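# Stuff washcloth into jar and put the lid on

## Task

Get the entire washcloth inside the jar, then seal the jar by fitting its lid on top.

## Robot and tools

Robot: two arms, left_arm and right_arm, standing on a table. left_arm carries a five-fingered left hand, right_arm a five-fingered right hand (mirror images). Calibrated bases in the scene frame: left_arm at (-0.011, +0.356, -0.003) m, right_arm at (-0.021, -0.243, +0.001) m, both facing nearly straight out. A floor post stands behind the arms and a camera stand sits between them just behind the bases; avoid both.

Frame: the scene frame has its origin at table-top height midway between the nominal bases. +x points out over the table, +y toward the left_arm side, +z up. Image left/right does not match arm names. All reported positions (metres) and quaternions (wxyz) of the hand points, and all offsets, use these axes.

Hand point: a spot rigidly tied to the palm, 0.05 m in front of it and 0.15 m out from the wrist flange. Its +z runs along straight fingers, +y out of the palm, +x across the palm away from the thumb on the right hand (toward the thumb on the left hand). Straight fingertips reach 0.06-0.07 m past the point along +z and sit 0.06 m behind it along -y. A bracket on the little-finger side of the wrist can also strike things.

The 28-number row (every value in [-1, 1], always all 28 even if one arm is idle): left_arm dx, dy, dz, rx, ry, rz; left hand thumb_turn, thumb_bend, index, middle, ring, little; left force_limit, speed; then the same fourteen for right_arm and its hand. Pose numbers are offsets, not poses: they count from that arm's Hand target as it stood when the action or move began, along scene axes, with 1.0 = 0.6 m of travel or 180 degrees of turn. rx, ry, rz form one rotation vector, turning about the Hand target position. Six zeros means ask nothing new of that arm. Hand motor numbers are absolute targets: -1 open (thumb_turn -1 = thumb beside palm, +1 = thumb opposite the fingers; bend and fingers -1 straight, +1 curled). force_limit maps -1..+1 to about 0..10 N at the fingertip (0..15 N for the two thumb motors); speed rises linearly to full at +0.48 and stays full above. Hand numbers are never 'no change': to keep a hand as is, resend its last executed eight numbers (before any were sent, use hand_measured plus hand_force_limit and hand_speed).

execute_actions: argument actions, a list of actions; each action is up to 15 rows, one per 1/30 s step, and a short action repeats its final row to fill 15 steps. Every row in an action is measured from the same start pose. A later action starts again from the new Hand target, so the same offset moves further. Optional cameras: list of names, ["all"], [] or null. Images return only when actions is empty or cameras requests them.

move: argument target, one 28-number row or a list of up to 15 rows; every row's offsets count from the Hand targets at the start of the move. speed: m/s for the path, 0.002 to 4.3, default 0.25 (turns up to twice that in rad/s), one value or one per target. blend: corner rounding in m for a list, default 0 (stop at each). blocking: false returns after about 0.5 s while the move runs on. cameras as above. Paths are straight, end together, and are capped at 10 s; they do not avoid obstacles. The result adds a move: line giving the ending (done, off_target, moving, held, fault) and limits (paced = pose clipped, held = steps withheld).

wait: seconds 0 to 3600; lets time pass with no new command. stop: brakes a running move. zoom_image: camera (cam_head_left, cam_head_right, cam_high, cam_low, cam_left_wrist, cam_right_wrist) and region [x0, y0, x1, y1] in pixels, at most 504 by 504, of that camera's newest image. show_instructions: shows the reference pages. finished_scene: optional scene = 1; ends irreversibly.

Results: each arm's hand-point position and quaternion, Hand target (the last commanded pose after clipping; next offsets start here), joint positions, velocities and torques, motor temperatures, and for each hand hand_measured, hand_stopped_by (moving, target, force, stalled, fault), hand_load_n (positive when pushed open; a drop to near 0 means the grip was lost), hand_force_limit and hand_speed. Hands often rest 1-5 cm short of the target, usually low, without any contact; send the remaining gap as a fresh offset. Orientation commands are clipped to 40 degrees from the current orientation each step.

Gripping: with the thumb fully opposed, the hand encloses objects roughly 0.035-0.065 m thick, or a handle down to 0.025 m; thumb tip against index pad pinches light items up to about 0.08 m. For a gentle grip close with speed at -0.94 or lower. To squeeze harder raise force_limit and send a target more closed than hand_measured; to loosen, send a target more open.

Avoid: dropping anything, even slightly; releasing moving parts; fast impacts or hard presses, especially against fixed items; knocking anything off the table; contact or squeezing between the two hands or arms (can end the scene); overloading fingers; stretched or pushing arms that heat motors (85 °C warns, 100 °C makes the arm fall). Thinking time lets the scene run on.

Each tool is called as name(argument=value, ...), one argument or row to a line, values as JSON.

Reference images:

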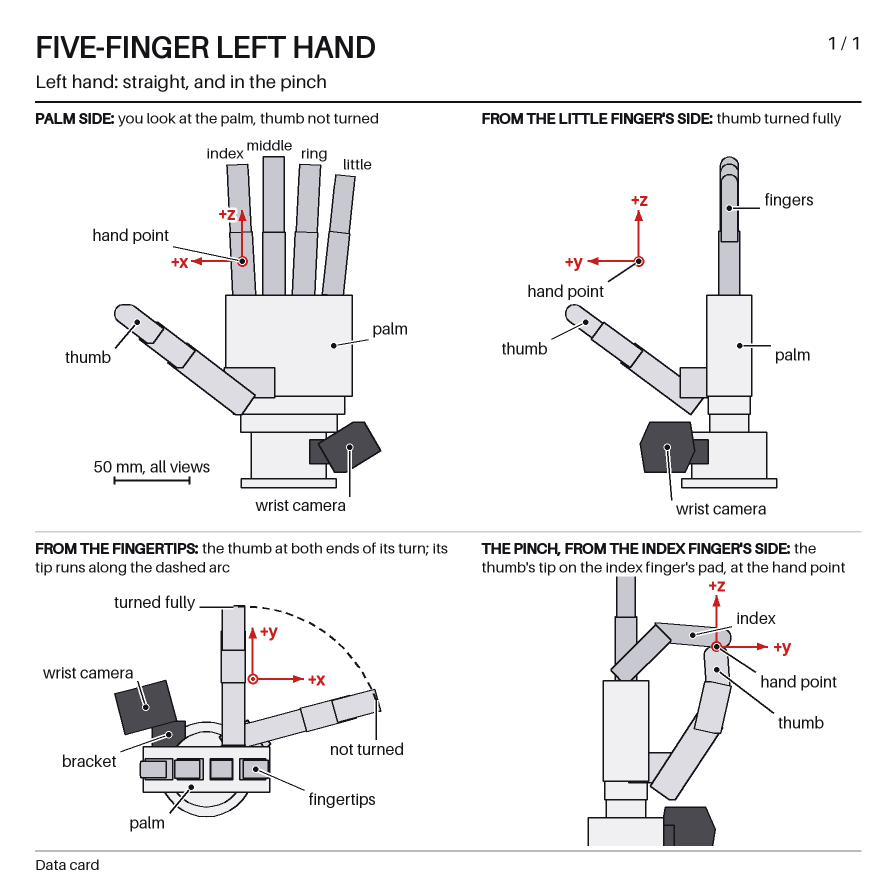

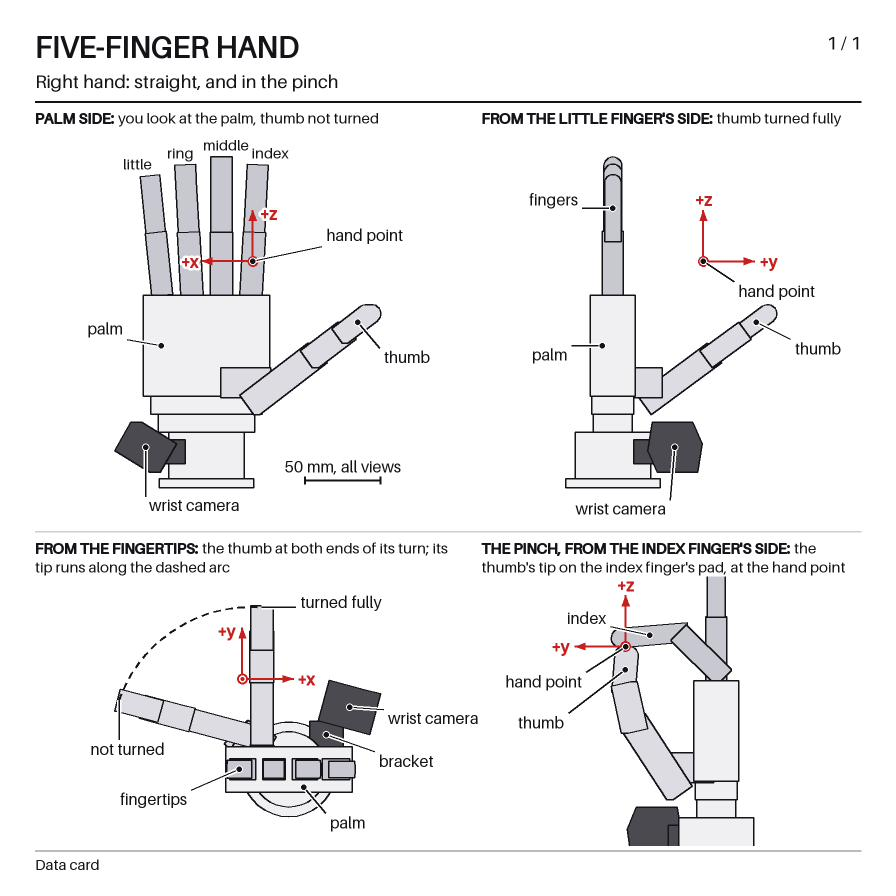

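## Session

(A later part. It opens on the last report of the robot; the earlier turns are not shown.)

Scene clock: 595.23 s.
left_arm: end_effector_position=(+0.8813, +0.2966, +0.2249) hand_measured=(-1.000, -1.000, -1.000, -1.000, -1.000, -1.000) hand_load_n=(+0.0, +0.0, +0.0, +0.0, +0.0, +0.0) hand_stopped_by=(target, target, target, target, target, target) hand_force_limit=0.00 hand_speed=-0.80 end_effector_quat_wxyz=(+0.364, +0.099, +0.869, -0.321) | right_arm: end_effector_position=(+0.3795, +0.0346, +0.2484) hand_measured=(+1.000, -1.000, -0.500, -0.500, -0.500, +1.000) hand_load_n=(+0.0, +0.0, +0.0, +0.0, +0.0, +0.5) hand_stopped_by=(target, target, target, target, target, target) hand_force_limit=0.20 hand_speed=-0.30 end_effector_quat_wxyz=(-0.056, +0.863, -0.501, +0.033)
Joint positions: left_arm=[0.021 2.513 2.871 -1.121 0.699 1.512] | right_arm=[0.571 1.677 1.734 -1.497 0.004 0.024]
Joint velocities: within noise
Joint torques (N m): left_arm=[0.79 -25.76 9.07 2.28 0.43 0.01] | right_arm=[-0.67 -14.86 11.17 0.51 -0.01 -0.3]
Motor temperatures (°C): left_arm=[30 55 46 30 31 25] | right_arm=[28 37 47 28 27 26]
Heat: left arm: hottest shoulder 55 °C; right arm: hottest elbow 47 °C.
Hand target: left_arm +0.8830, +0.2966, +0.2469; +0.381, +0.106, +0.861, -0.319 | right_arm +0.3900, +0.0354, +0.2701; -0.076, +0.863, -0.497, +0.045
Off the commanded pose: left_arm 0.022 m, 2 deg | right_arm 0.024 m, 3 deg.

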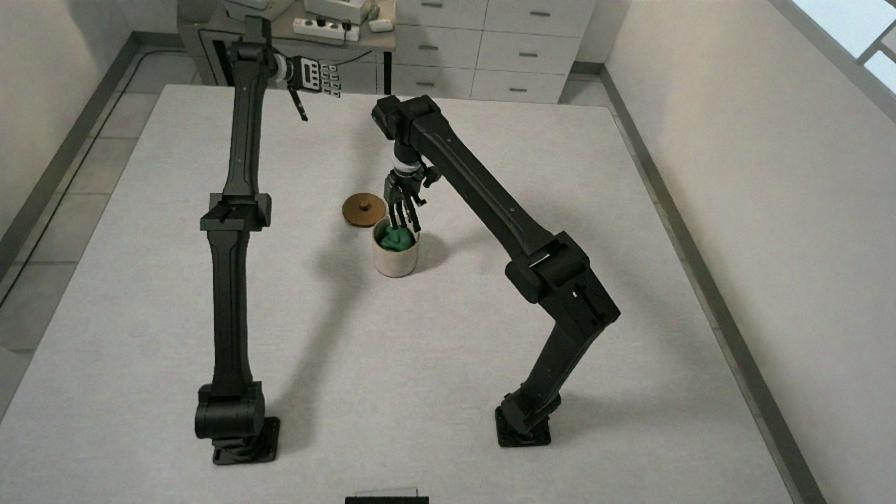

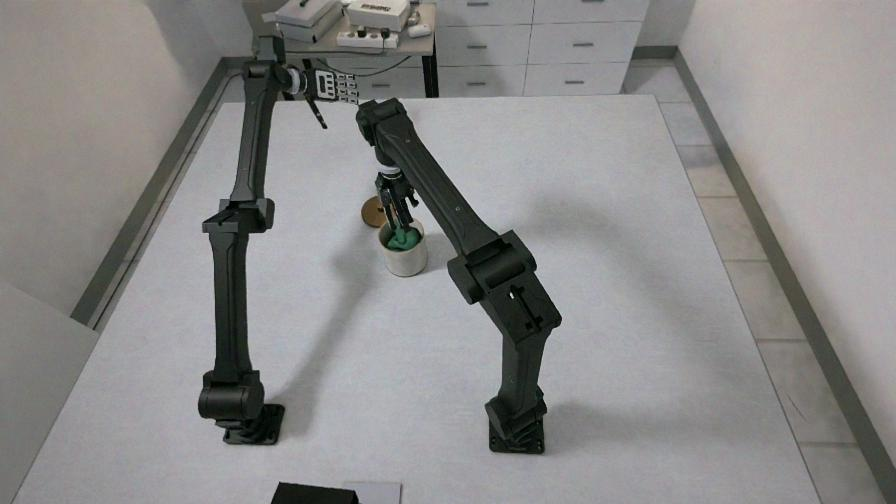

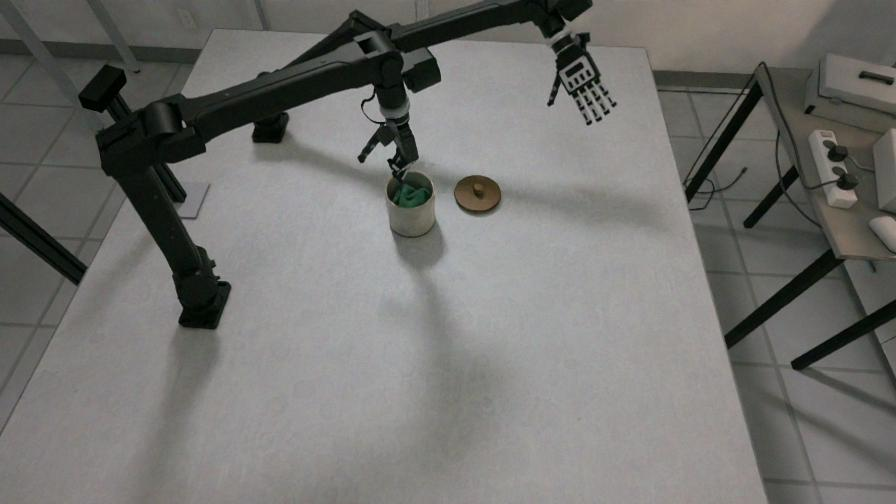

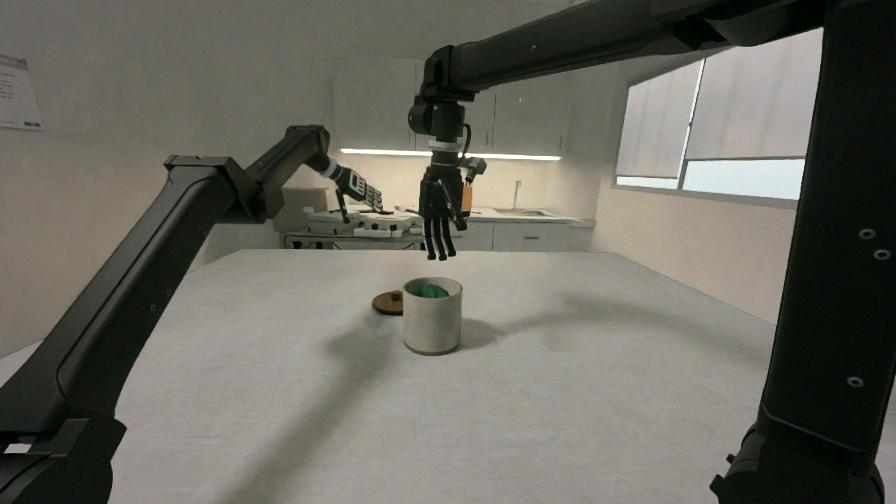

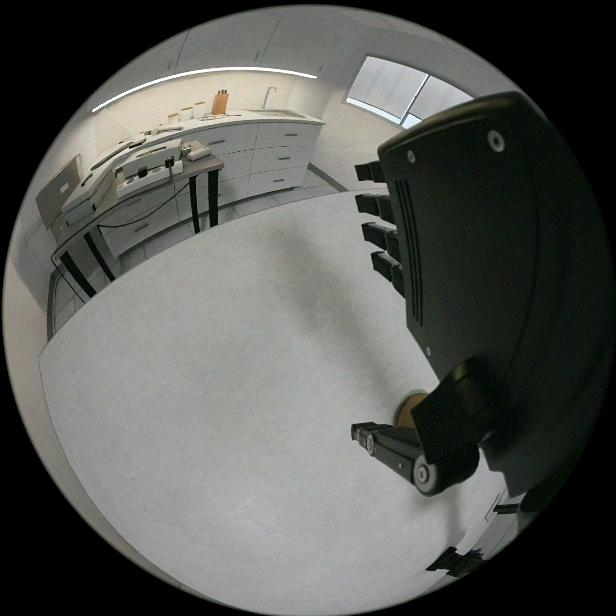

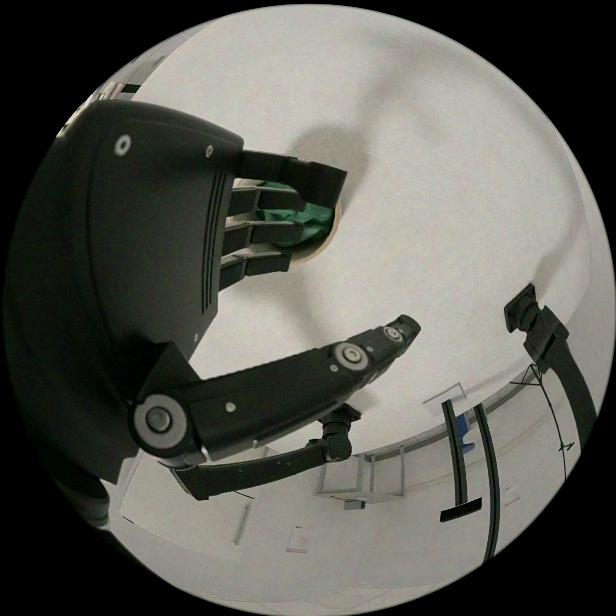

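move(
  target=[
    [0,0,0,0,0,0,-1,-1,-1,-1,-1,-1,0,-0.8,0,0,0.13,0,0,0,1,-1,-0.5,-0.5,-0.5,1,0.2,-0.3],
    [0,0,0,0,0,0,-1,-1,-1,-1,-1,-1,0,-0.8,0.423,0.212,0.05,0.0972,-0.1684,0,1,-1,-0.5,-0.5,-0.5,1,0.2,-0.3],
  ],
  blend=[0.03,0],
  speed=0.15,
  cameras=["all"],
)

Scene clock: 699.73 s.
left_arm: end_effector_position=(+0.8813, +0.2966, +0.2249) hand_measured=(-1.000, -1.000, -1.000, -1.000, -1.000, -1.000) hand_load_n=(+0.0, +0.0, +0.0, +0.0, -0.5, +0.0) hand_stopped_by=(target, target, target, target, target, target) hand_force_limit=0.00 hand_speed=-0.80 end_effector_quat_wxyz=(+0.364, +0.099, +0.869, -0.321) | right_arm: end_effector_position=(+0.6264, +0.1615, +0.2856) hand_measured=(+1.000, -1.000, -0.500, -0.500, -0.500, +1.000) hand_load_n=(+0.0, +0.0, +0.0, +0.0, +0.0, +0.0) hand_stopped_by=(target, target, target, target, target, target) hand_force_limit=0.20 hand_speed=-0.30 end_effector_quat_wxyz=(-0.315, +0.806, -0.468, +0.179)
Joint positions: left_arm=[0.021 2.513 2.871 -1.121 0.699 1.512] | right_arm=[0.545 2.044 2.273 -1.059 -0.007 0.002]
Joint torques (N m): left_arm=[-0.73 -24.88 9.01 2.09 0.43 0.04] | right_arm=[-0.85 -18.55 12.08 2.66 -0.12 -0.31]
Motor temperatures (°C): left_arm=[30 56 47 30 30 25] | right_arm=[27 37 50 28 27 25]
Heat: left arm: hottest shoulder 56 °C; right arm: hottest elbow 50 °C.
Hand target: left_arm +0.8830, +0.2966, +0.2469; +0.381, +0.106, +0.861, -0.319 | right_arm +0.6439, +0.1626, +0.3002; -0.332, +0.800, -0.461, +0.193
Off the commanded pose: left_arm 0.022 m, 2 deg | right_arm 0.023 m, 3 deg.
move: off_target (right_arm)

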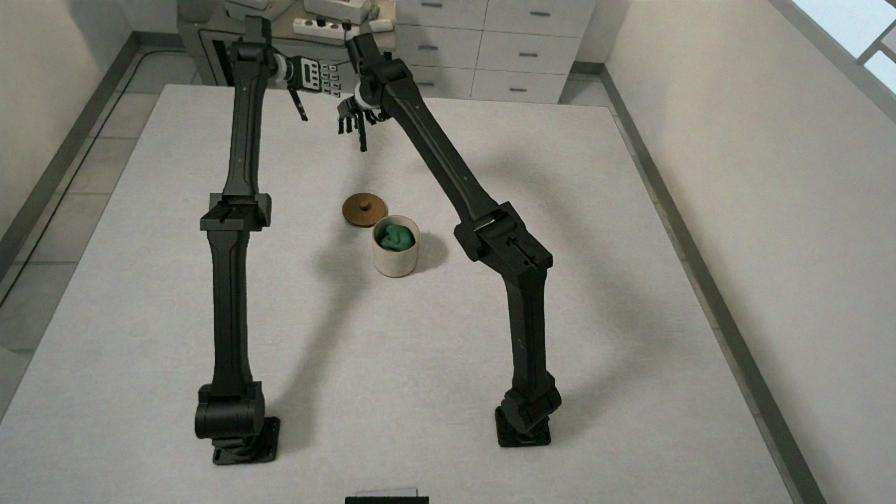

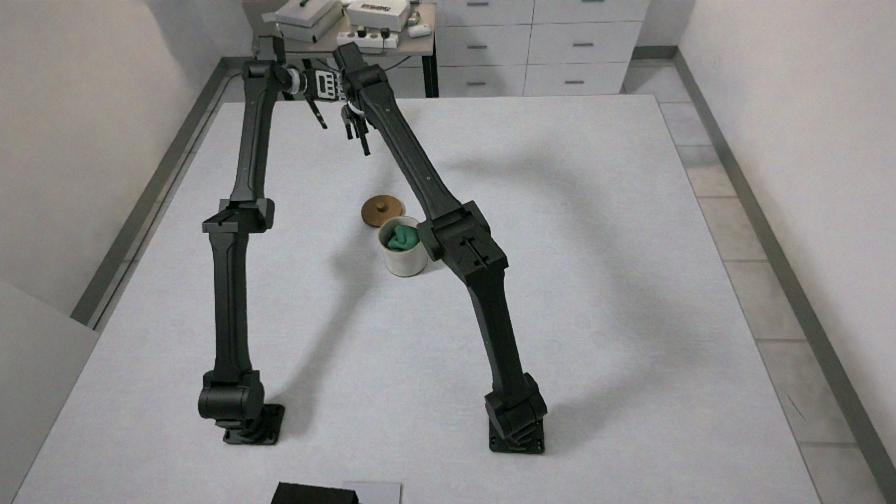

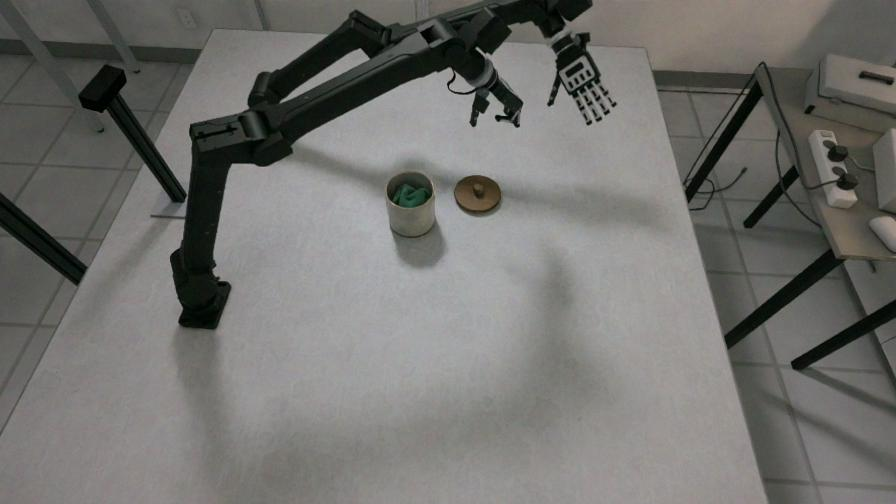

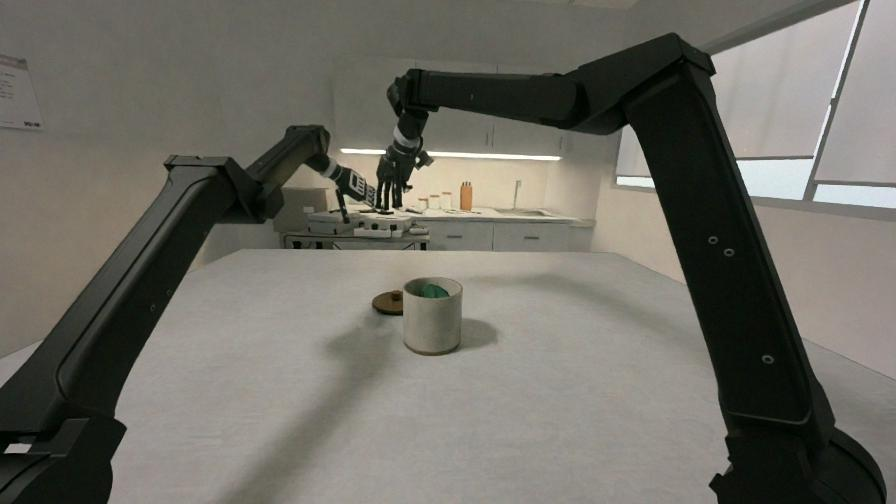

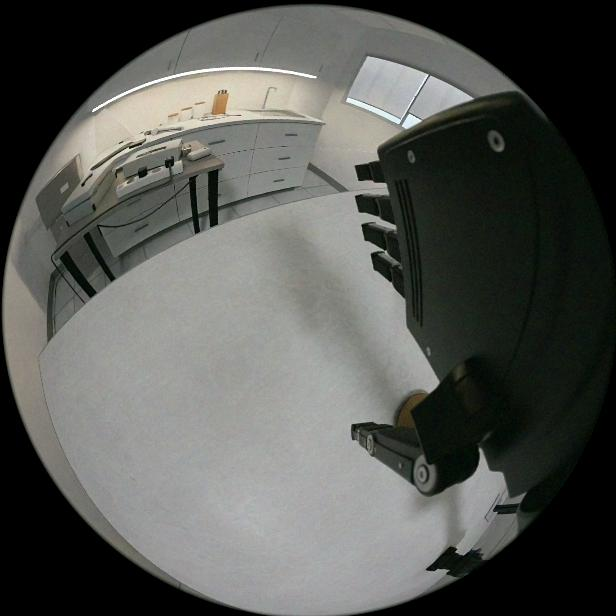

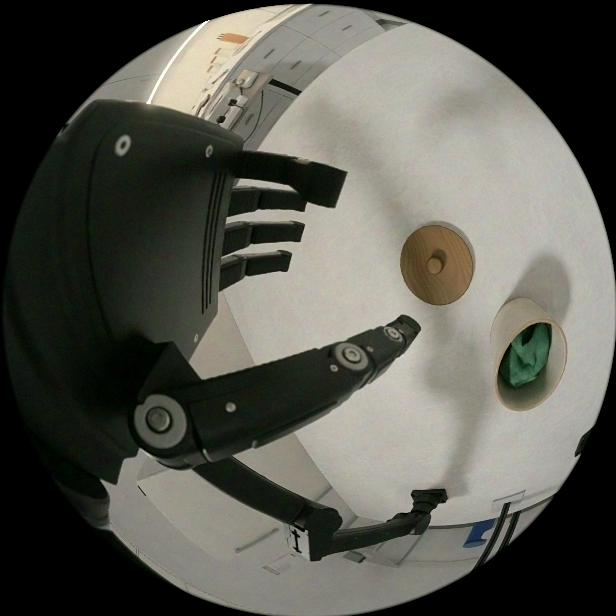

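move(
  target=[0,0,0,0,0,0,-1,-1,-1,-1,-1,-1,0,-0.8,0,-0.012,-0.26,0,0,0,1,-1,0.1,0.1,1,1,0.2,-0.3],
  speed=0.12,
  cameras=["all"],
)

Scene clock: 732.37 s.
left_arm: end_effector_position=(+0.8813, +0.2966, +0.2249) hand_measured=(-1.000, -1.000, -1.000, -1.000, -1.000, -1.000) hand_load_n=(+0.0, +0.0, -0.5, +0.0, +0.0, +0.0) hand_stopped_by=(target, target, target, target, target, target) hand_force_limit=0.00 hand_speed=-0.80 end_effector_quat_wxyz=(+0.364, +0.099, +0.869, -0.321) | right_arm: end_effector_position=(+0.6384, +0.1613, +0.1380) hand_measured=(+1.000, -1.000, +0.100, +0.100, +1.000, +1.000) hand_load_n=(+0.0, +0.0, +0.0, +0.0, +0.5, +0.0) hand_stopped_by=(target, target, target, target, target, target) hand_force_limit=0.20 hand_speed=-0.30 end_effector_quat_wxyz=(-0.325, +0.802, -0.466, +0.185)
Joint positions: left_arm=[0.021 2.513 2.871 -1.121 0.699 1.512] | right_arm=[0.536 2.043 1.872 -0.633 -0.014 -0.005]
Joint torques (N m): left_arm=[-0.67 -25.11 8.98 2.24 0.43 -0.05] | right_arm=[-0.85 -21.25 7.54 2.73 -0.12 -0.31]
Motor temperatures (°C): left_arm=[30 57 47 30 30 25] | right_arm=[27 37 51 28 27 25]
Heat: left arm: hottest shoulder 57 °C; right arm: hottest elbow 51 °C.
Hand target: left_arm +0.8830, +0.2966, +0.2469; +0.381, +0.106, +0.861, -0.319 | right_arm +0.6438, +0.1552, +0.1438; -0.332, +0.800, -0.461, +0.193
Off the commanded pose: left_arm 0.022 m, 2 deg | right_arm 0.010 m, 1 deg.
move: done

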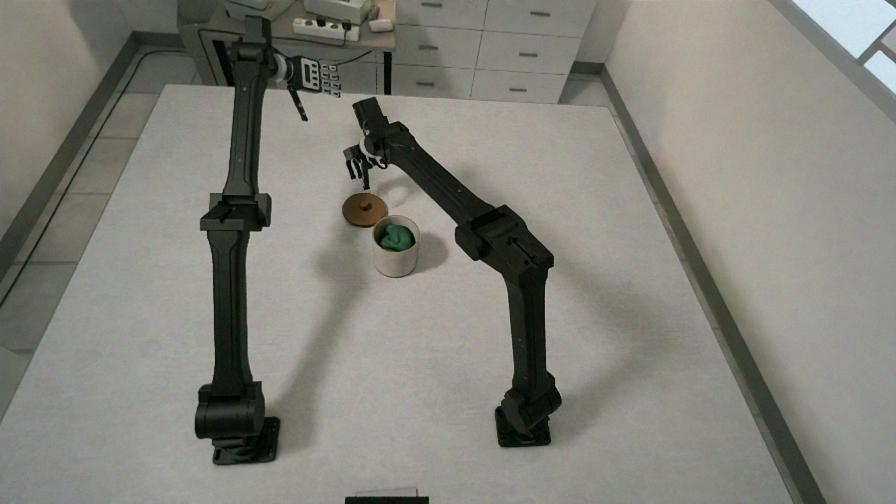

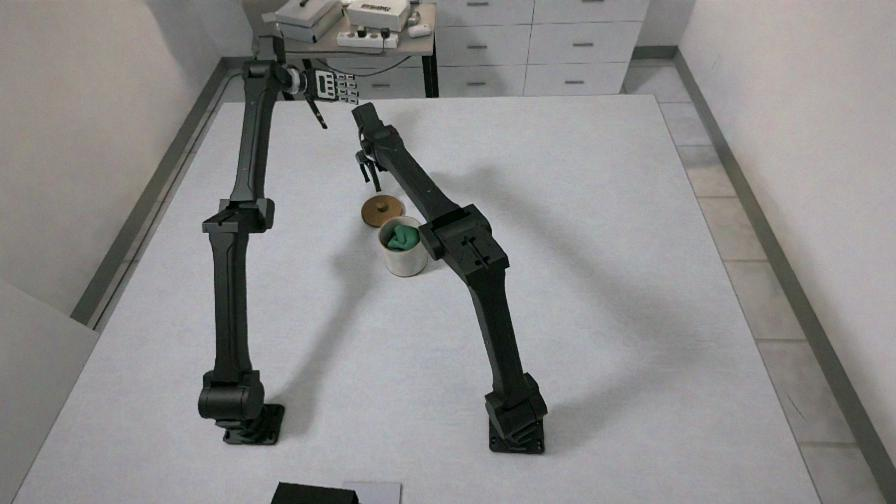

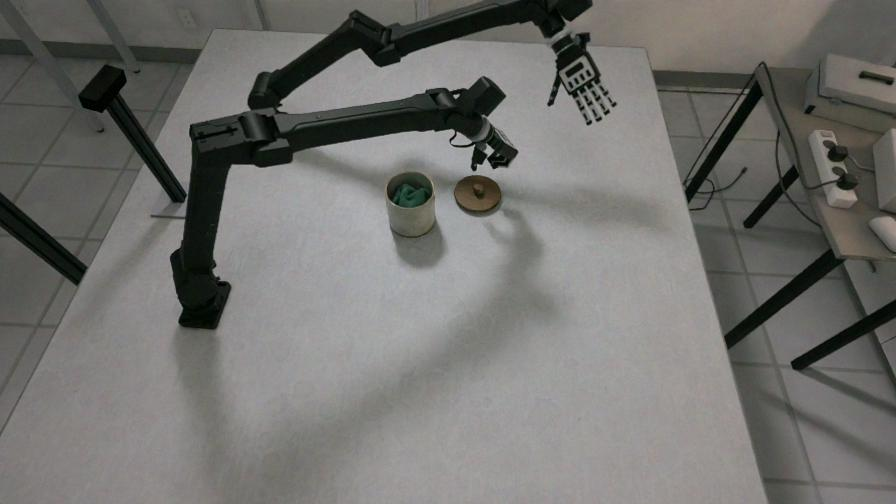

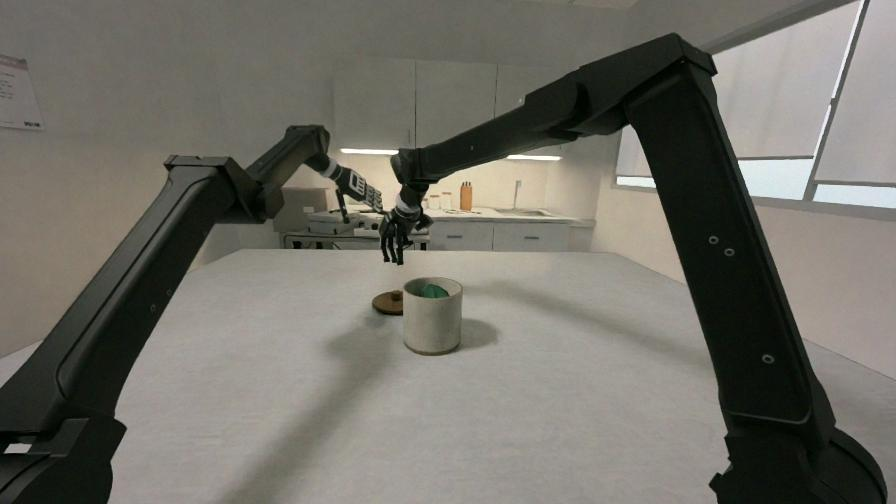

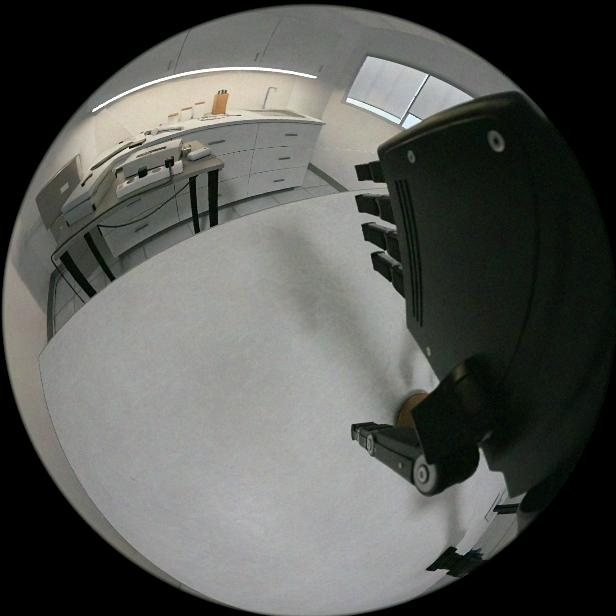

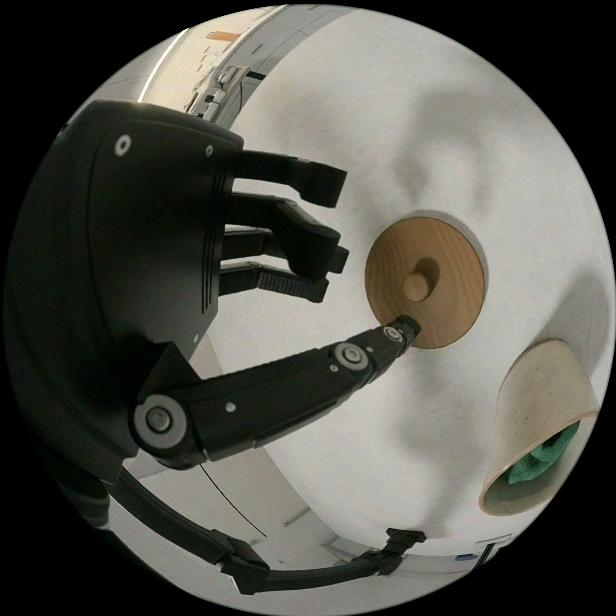

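move(
  target=[0,0,0,0,0,0,-1,-1,-1,-1,-1,-1,0,-0.8,-0.02,-0.012,-0.07,0,0,0,1,-1,0.1,0.1,1,1,0.2,-0.3],
  speed=0.1,
  cameras=["cam_right_wrist","cam_high","cam_low","cam_head_left"],
)

zoom_image(
  camera="cam_right_wrist",
  region=[200, 130, 500, 430],
)

zoom_image(
  camera="cam_high",
  region=[400, 80, 560, 240],
)

zoom_image(
  camera="cam_head_left",
  region=[310, 120, 450, 260],
)

zoom_image(
  camera="cam_low",
  region=[340, 180, 480, 340],
)

Scene clock: 769.90 s.
left_arm: end_effector_position=(+0.8813, +0.2966, +0.2249) hand_measured=(-1.000, -1.000, -1.000, -1.000, -1.000, -1.000) hand_load_n=(+0.0, +0.0, +0.0, +0.0, +0.0, +0.0) hand_stopped_by=(target, target, target, target, target, target) hand_force_limit=0.00 hand_speed=-0.80 end_effector_quat_wxyz=(+0.364, +0.099, +0.869, -0.321) | right_arm: end_effector_position=(+0.6259, +0.1540, +0.0875) hand_measured=(+1.000, -1.000, +0.100, +0.100, +1.000, +1.000) hand_load_n=(+0.0, +0.0, +0.0, +0.0, +0.0, +0.0) hand_stopped_by=(target, target, target, target, target, target) hand_force_limit=0.20 hand_speed=-0.30 end_effector_quat_wxyz=(-0.321, +0.804, -0.467, +0.182)
Joint positions: left_arm=[0.021 2.513 2.871 -1.121 0.699 1.512] | right_arm=[0.536 2.043 1.741 -0.513 -0.014 -0.006]
Joint torques (N m): left_arm=[0.56 -24.88 9.14 2.18 0.33 0.09] | right_arm=[-0.97 -21.95 7.31 2.78 -0.12 -0.31]
Motor temperatures (°C): left_arm=[30 57 47 30 30 25] | right_arm=[27 41 46 29 27 25]
Heat: left arm: hottest shoulder 57 °C; right arm: hottest elbow 46 °C.
Hand target: left_arm +0.8830, +0.2966, +0.2469; +0.381, +0.106, +0.861, -0.319 | right_arm +0.6319, +0.1482, +0.1019; -0.332, +0.800, -0.461, +0.193
Off the commanded pose: left_arm 0.022 m, 2 deg | right_arm 0.017 m, 2 deg.
move: off_target (right_arm)
Images, in order (width x height): cam_head_left 896x504, cam_high 896x504, cam_low 896x504, cam_right_wrist 616x616.

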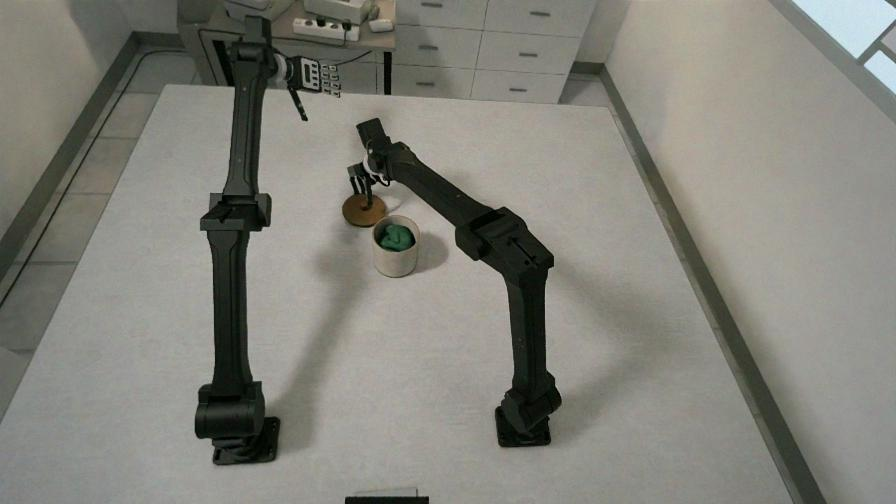

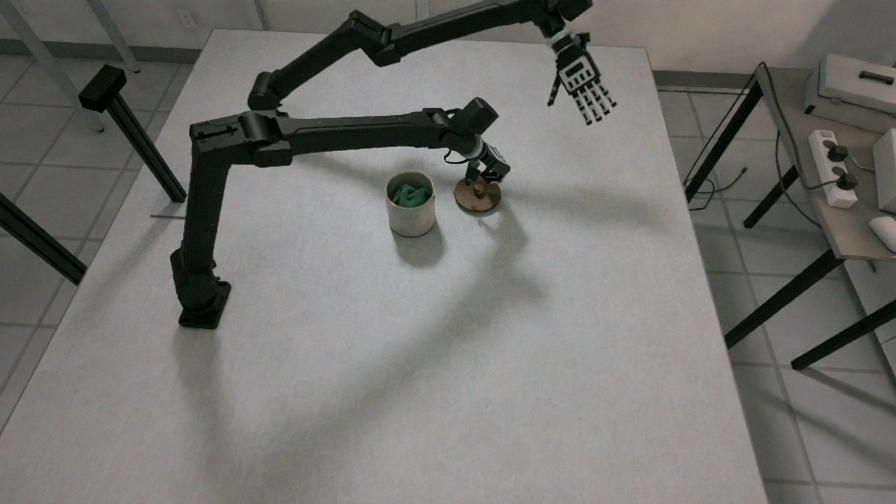

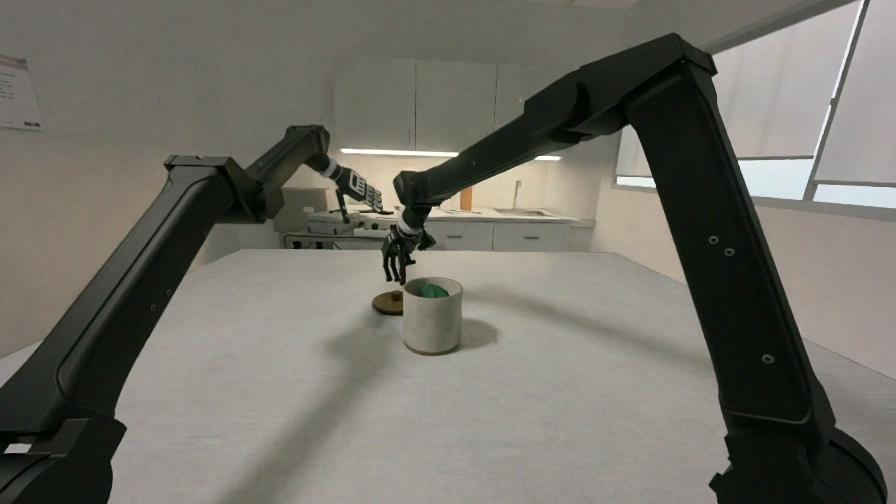

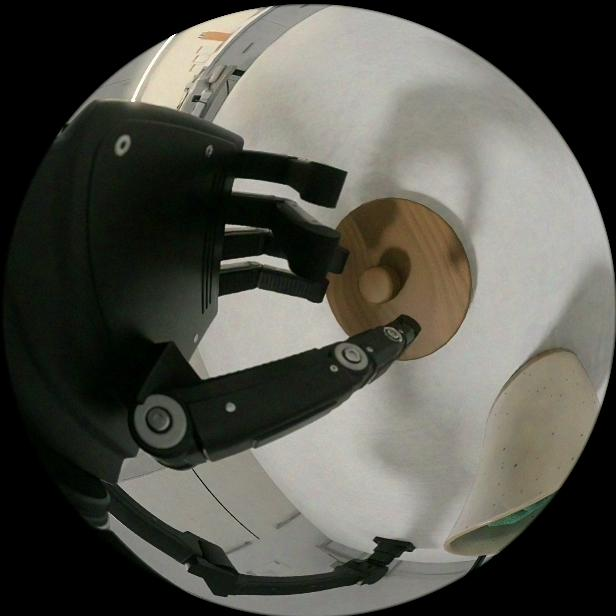

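Scaled by 1.680 from the camera's image (finer frame: 880x880).

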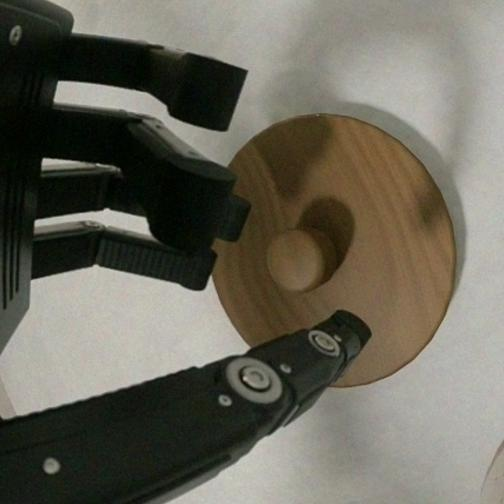

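Scaled by 3.150 from the camera's image (finer frame: 1280x720).

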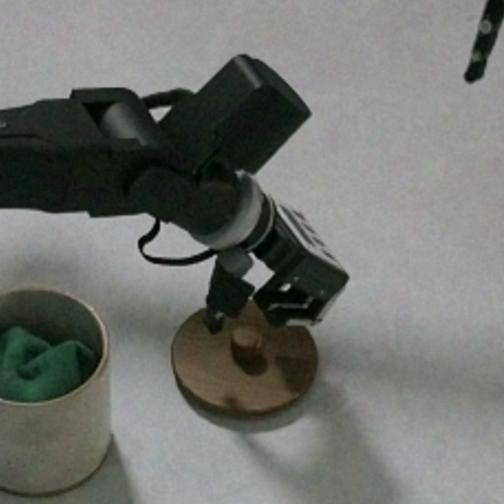

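Scaled by 3.600 from the camera's image (finer frame: 1280x720).

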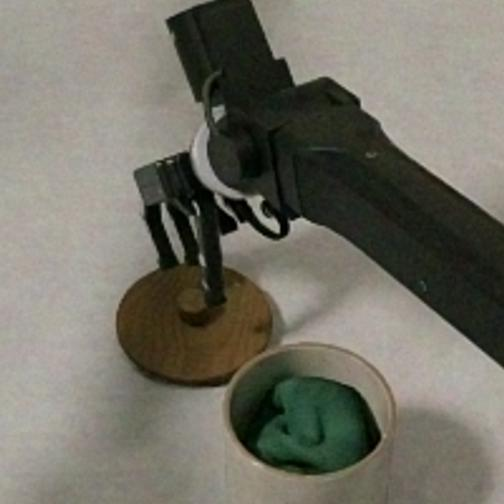

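Scaled by 3.150 from the camera's image (finer frame: 1280x720).

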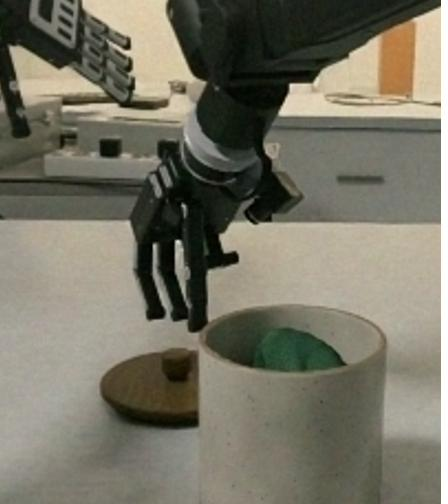

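move(
  target=[0,0,0,0,0,0,-1,-1,-1,-1,-1,-1,0,-0.8,0.0,0.007,-0.045,0,0,0,1,-1,0.1,0.1,1,1,0.2,-0.3],
  speed=0.06,
  cameras=["cam_right_wrist","cam_high","cam_low","cam_head_left"],
)

zoom_image(
  camera="cam_right_wrist",
  region=[200, 130, 500, 430],
)

zoom_image(
  camera="cam_high",
  region=[420, 120, 540, 240],
)

zoom_image(
  camera="cam_head_left",
  region=[320, 150, 420, 250],
)

zoom_image(
  camera="cam_low",
  region=[350, 220, 470, 340],
)

Scene clock: 787.73 s.
left_arm: end_effector_position=(+0.8813, +0.2966, +0.2249) hand_measured=(-1.000, -1.000, -1.000, -1.000, -1.000, -1.000) hand_load_n=(+0.0, +0.5, +0.0, +0.0, +0.0, +0.0) hand_stopped_by=(target, target, target, target, target, target) hand_force_limit=0.00 hand_speed=-0.80 end_effector_quat_wxyz=(+0.364, +0.099, +0.869, -0.321) | right_arm: end_effector_position=(+0.6287, +0.1556, +0.0813) hand_measured=(+1.000, -1.000, +0.100, +0.100, +1.000, +1.000) hand_load_n=(+0.0, +0.0, +0.5, +0.0, +0.0, +0.0) hand_stopped_by=(target, target, target, target, target, target) hand_force_limit=0.20 hand_speed=-0.30 end_effector_quat_wxyz=(-0.332, +0.799, -0.464, +0.189)
Joint positions: left_arm=[0.021 2.513 2.871 -1.121 0.699 1.512] | right_arm=[0.536 2.043 1.713 -0.457 -0.014 -0.006]
Joint torques (N m): left_arm=[0.44 -25.05 9.06 2.19 0.42 0.02] | right_arm=[-0.38 -19.49 7.24 2.88 0 -0.27]
Motor temperatures (°C): left_arm=[30 57 47 30 30 25] | right_arm=[27 42 43 29 27 25]
Heat: left arm: hottest shoulder 57 °C; right arm: hottest elbow 43 °C.
Hand target: left_arm +0.8830, +0.2966, +0.2469; +0.381, +0.106, +0.861, -0.319 | right_arm +0.6318, +0.1523, +0.0748; -0.332, +0.800, -0.461, +0.193
Off the commanded pose: left_arm 0.022 m, 2 deg | right_arm 0.008 m, 1 deg.
move: done
Images, in order (width x height): cam_head_left 896x504, cam_high 896x504, cam_low 896x504, cam_right_wrist 616x616.

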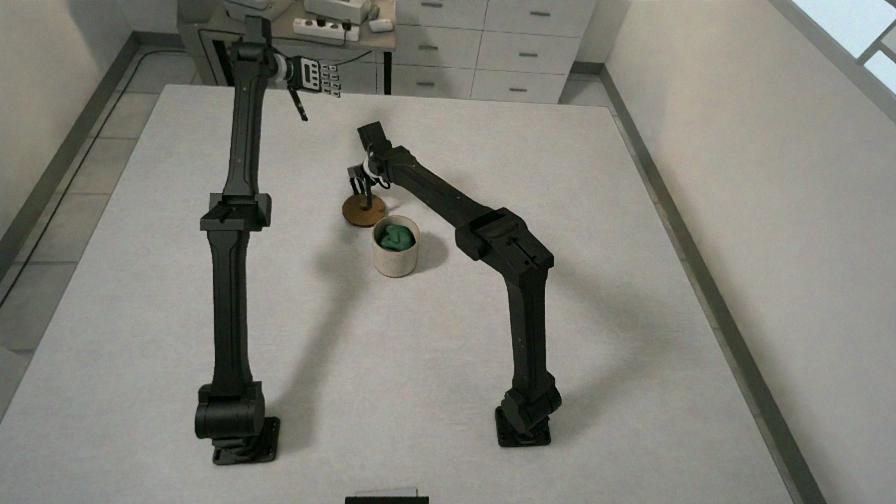

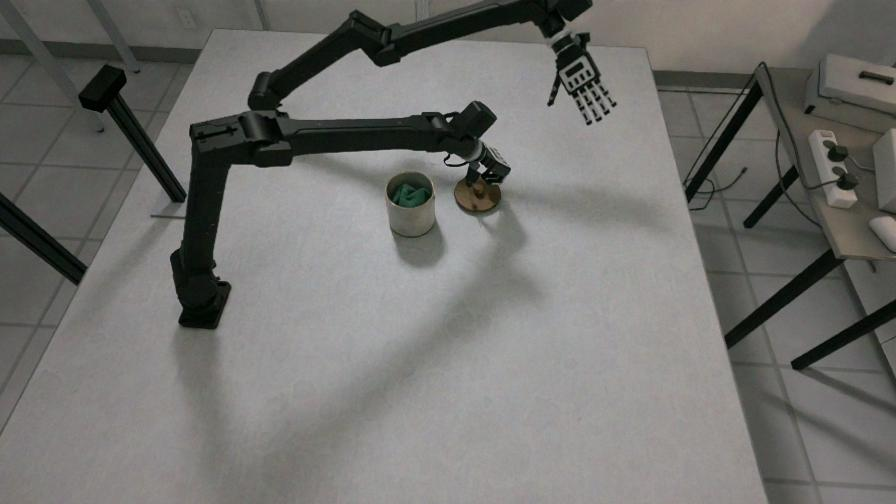

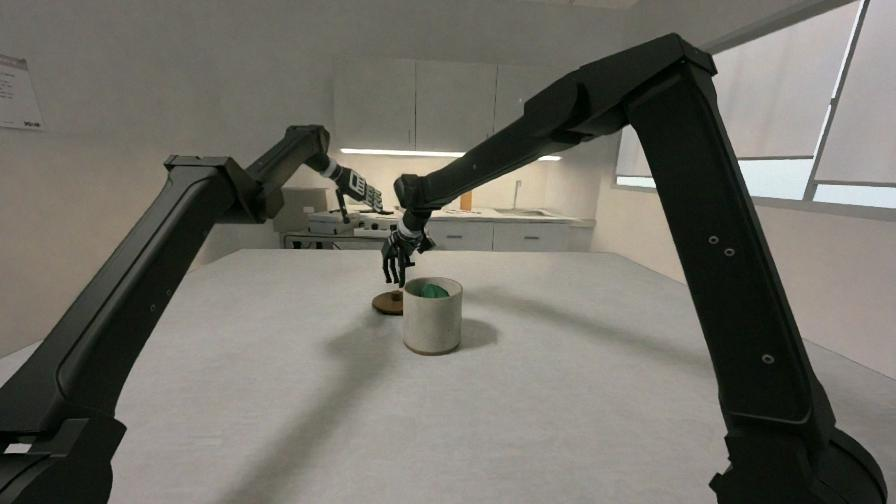

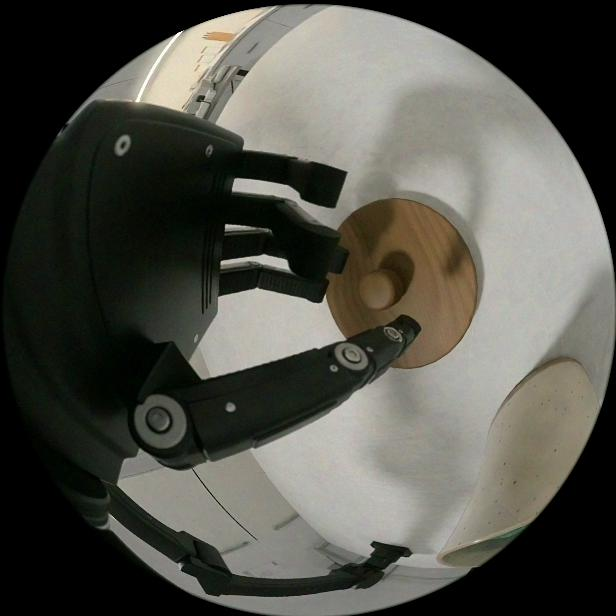

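Scaled by 1.680 from the camera's image (finer frame: 880x880).

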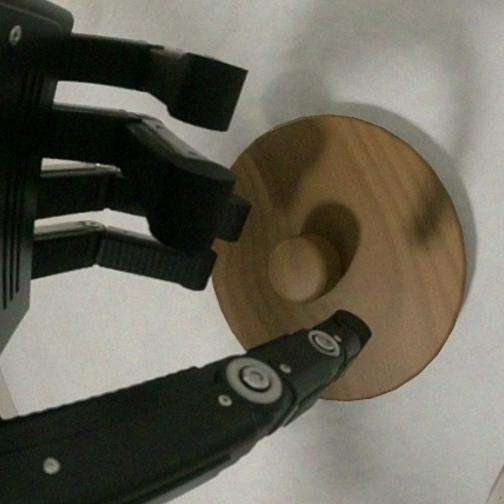

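Scaled by 4.200 from the camera's image (finer frame: 1280x720).

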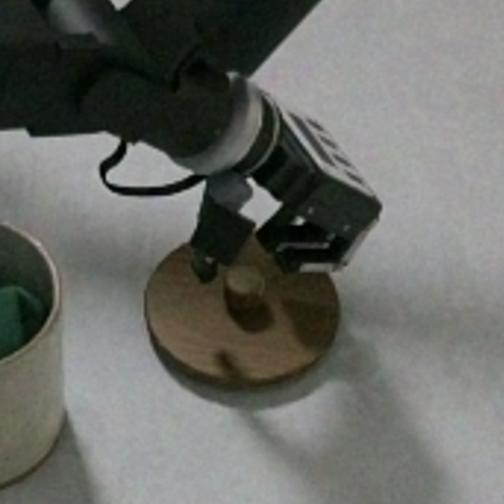

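Scaled by 5.040 from the camera's image (finer frame: 1280x720).

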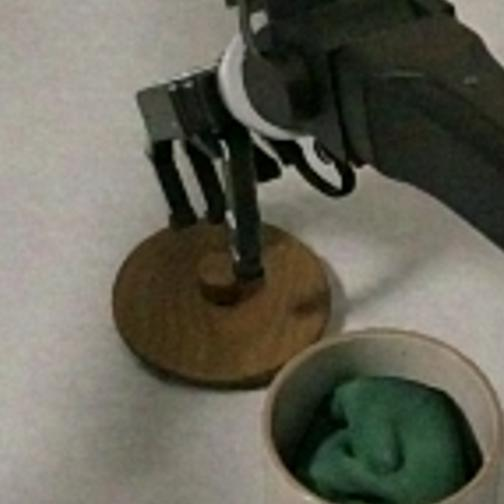

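Scaled by 4.200 from the camera's image (finer frame: 1280x720).

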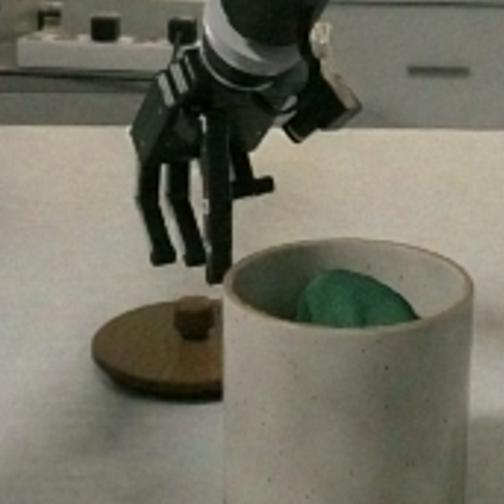

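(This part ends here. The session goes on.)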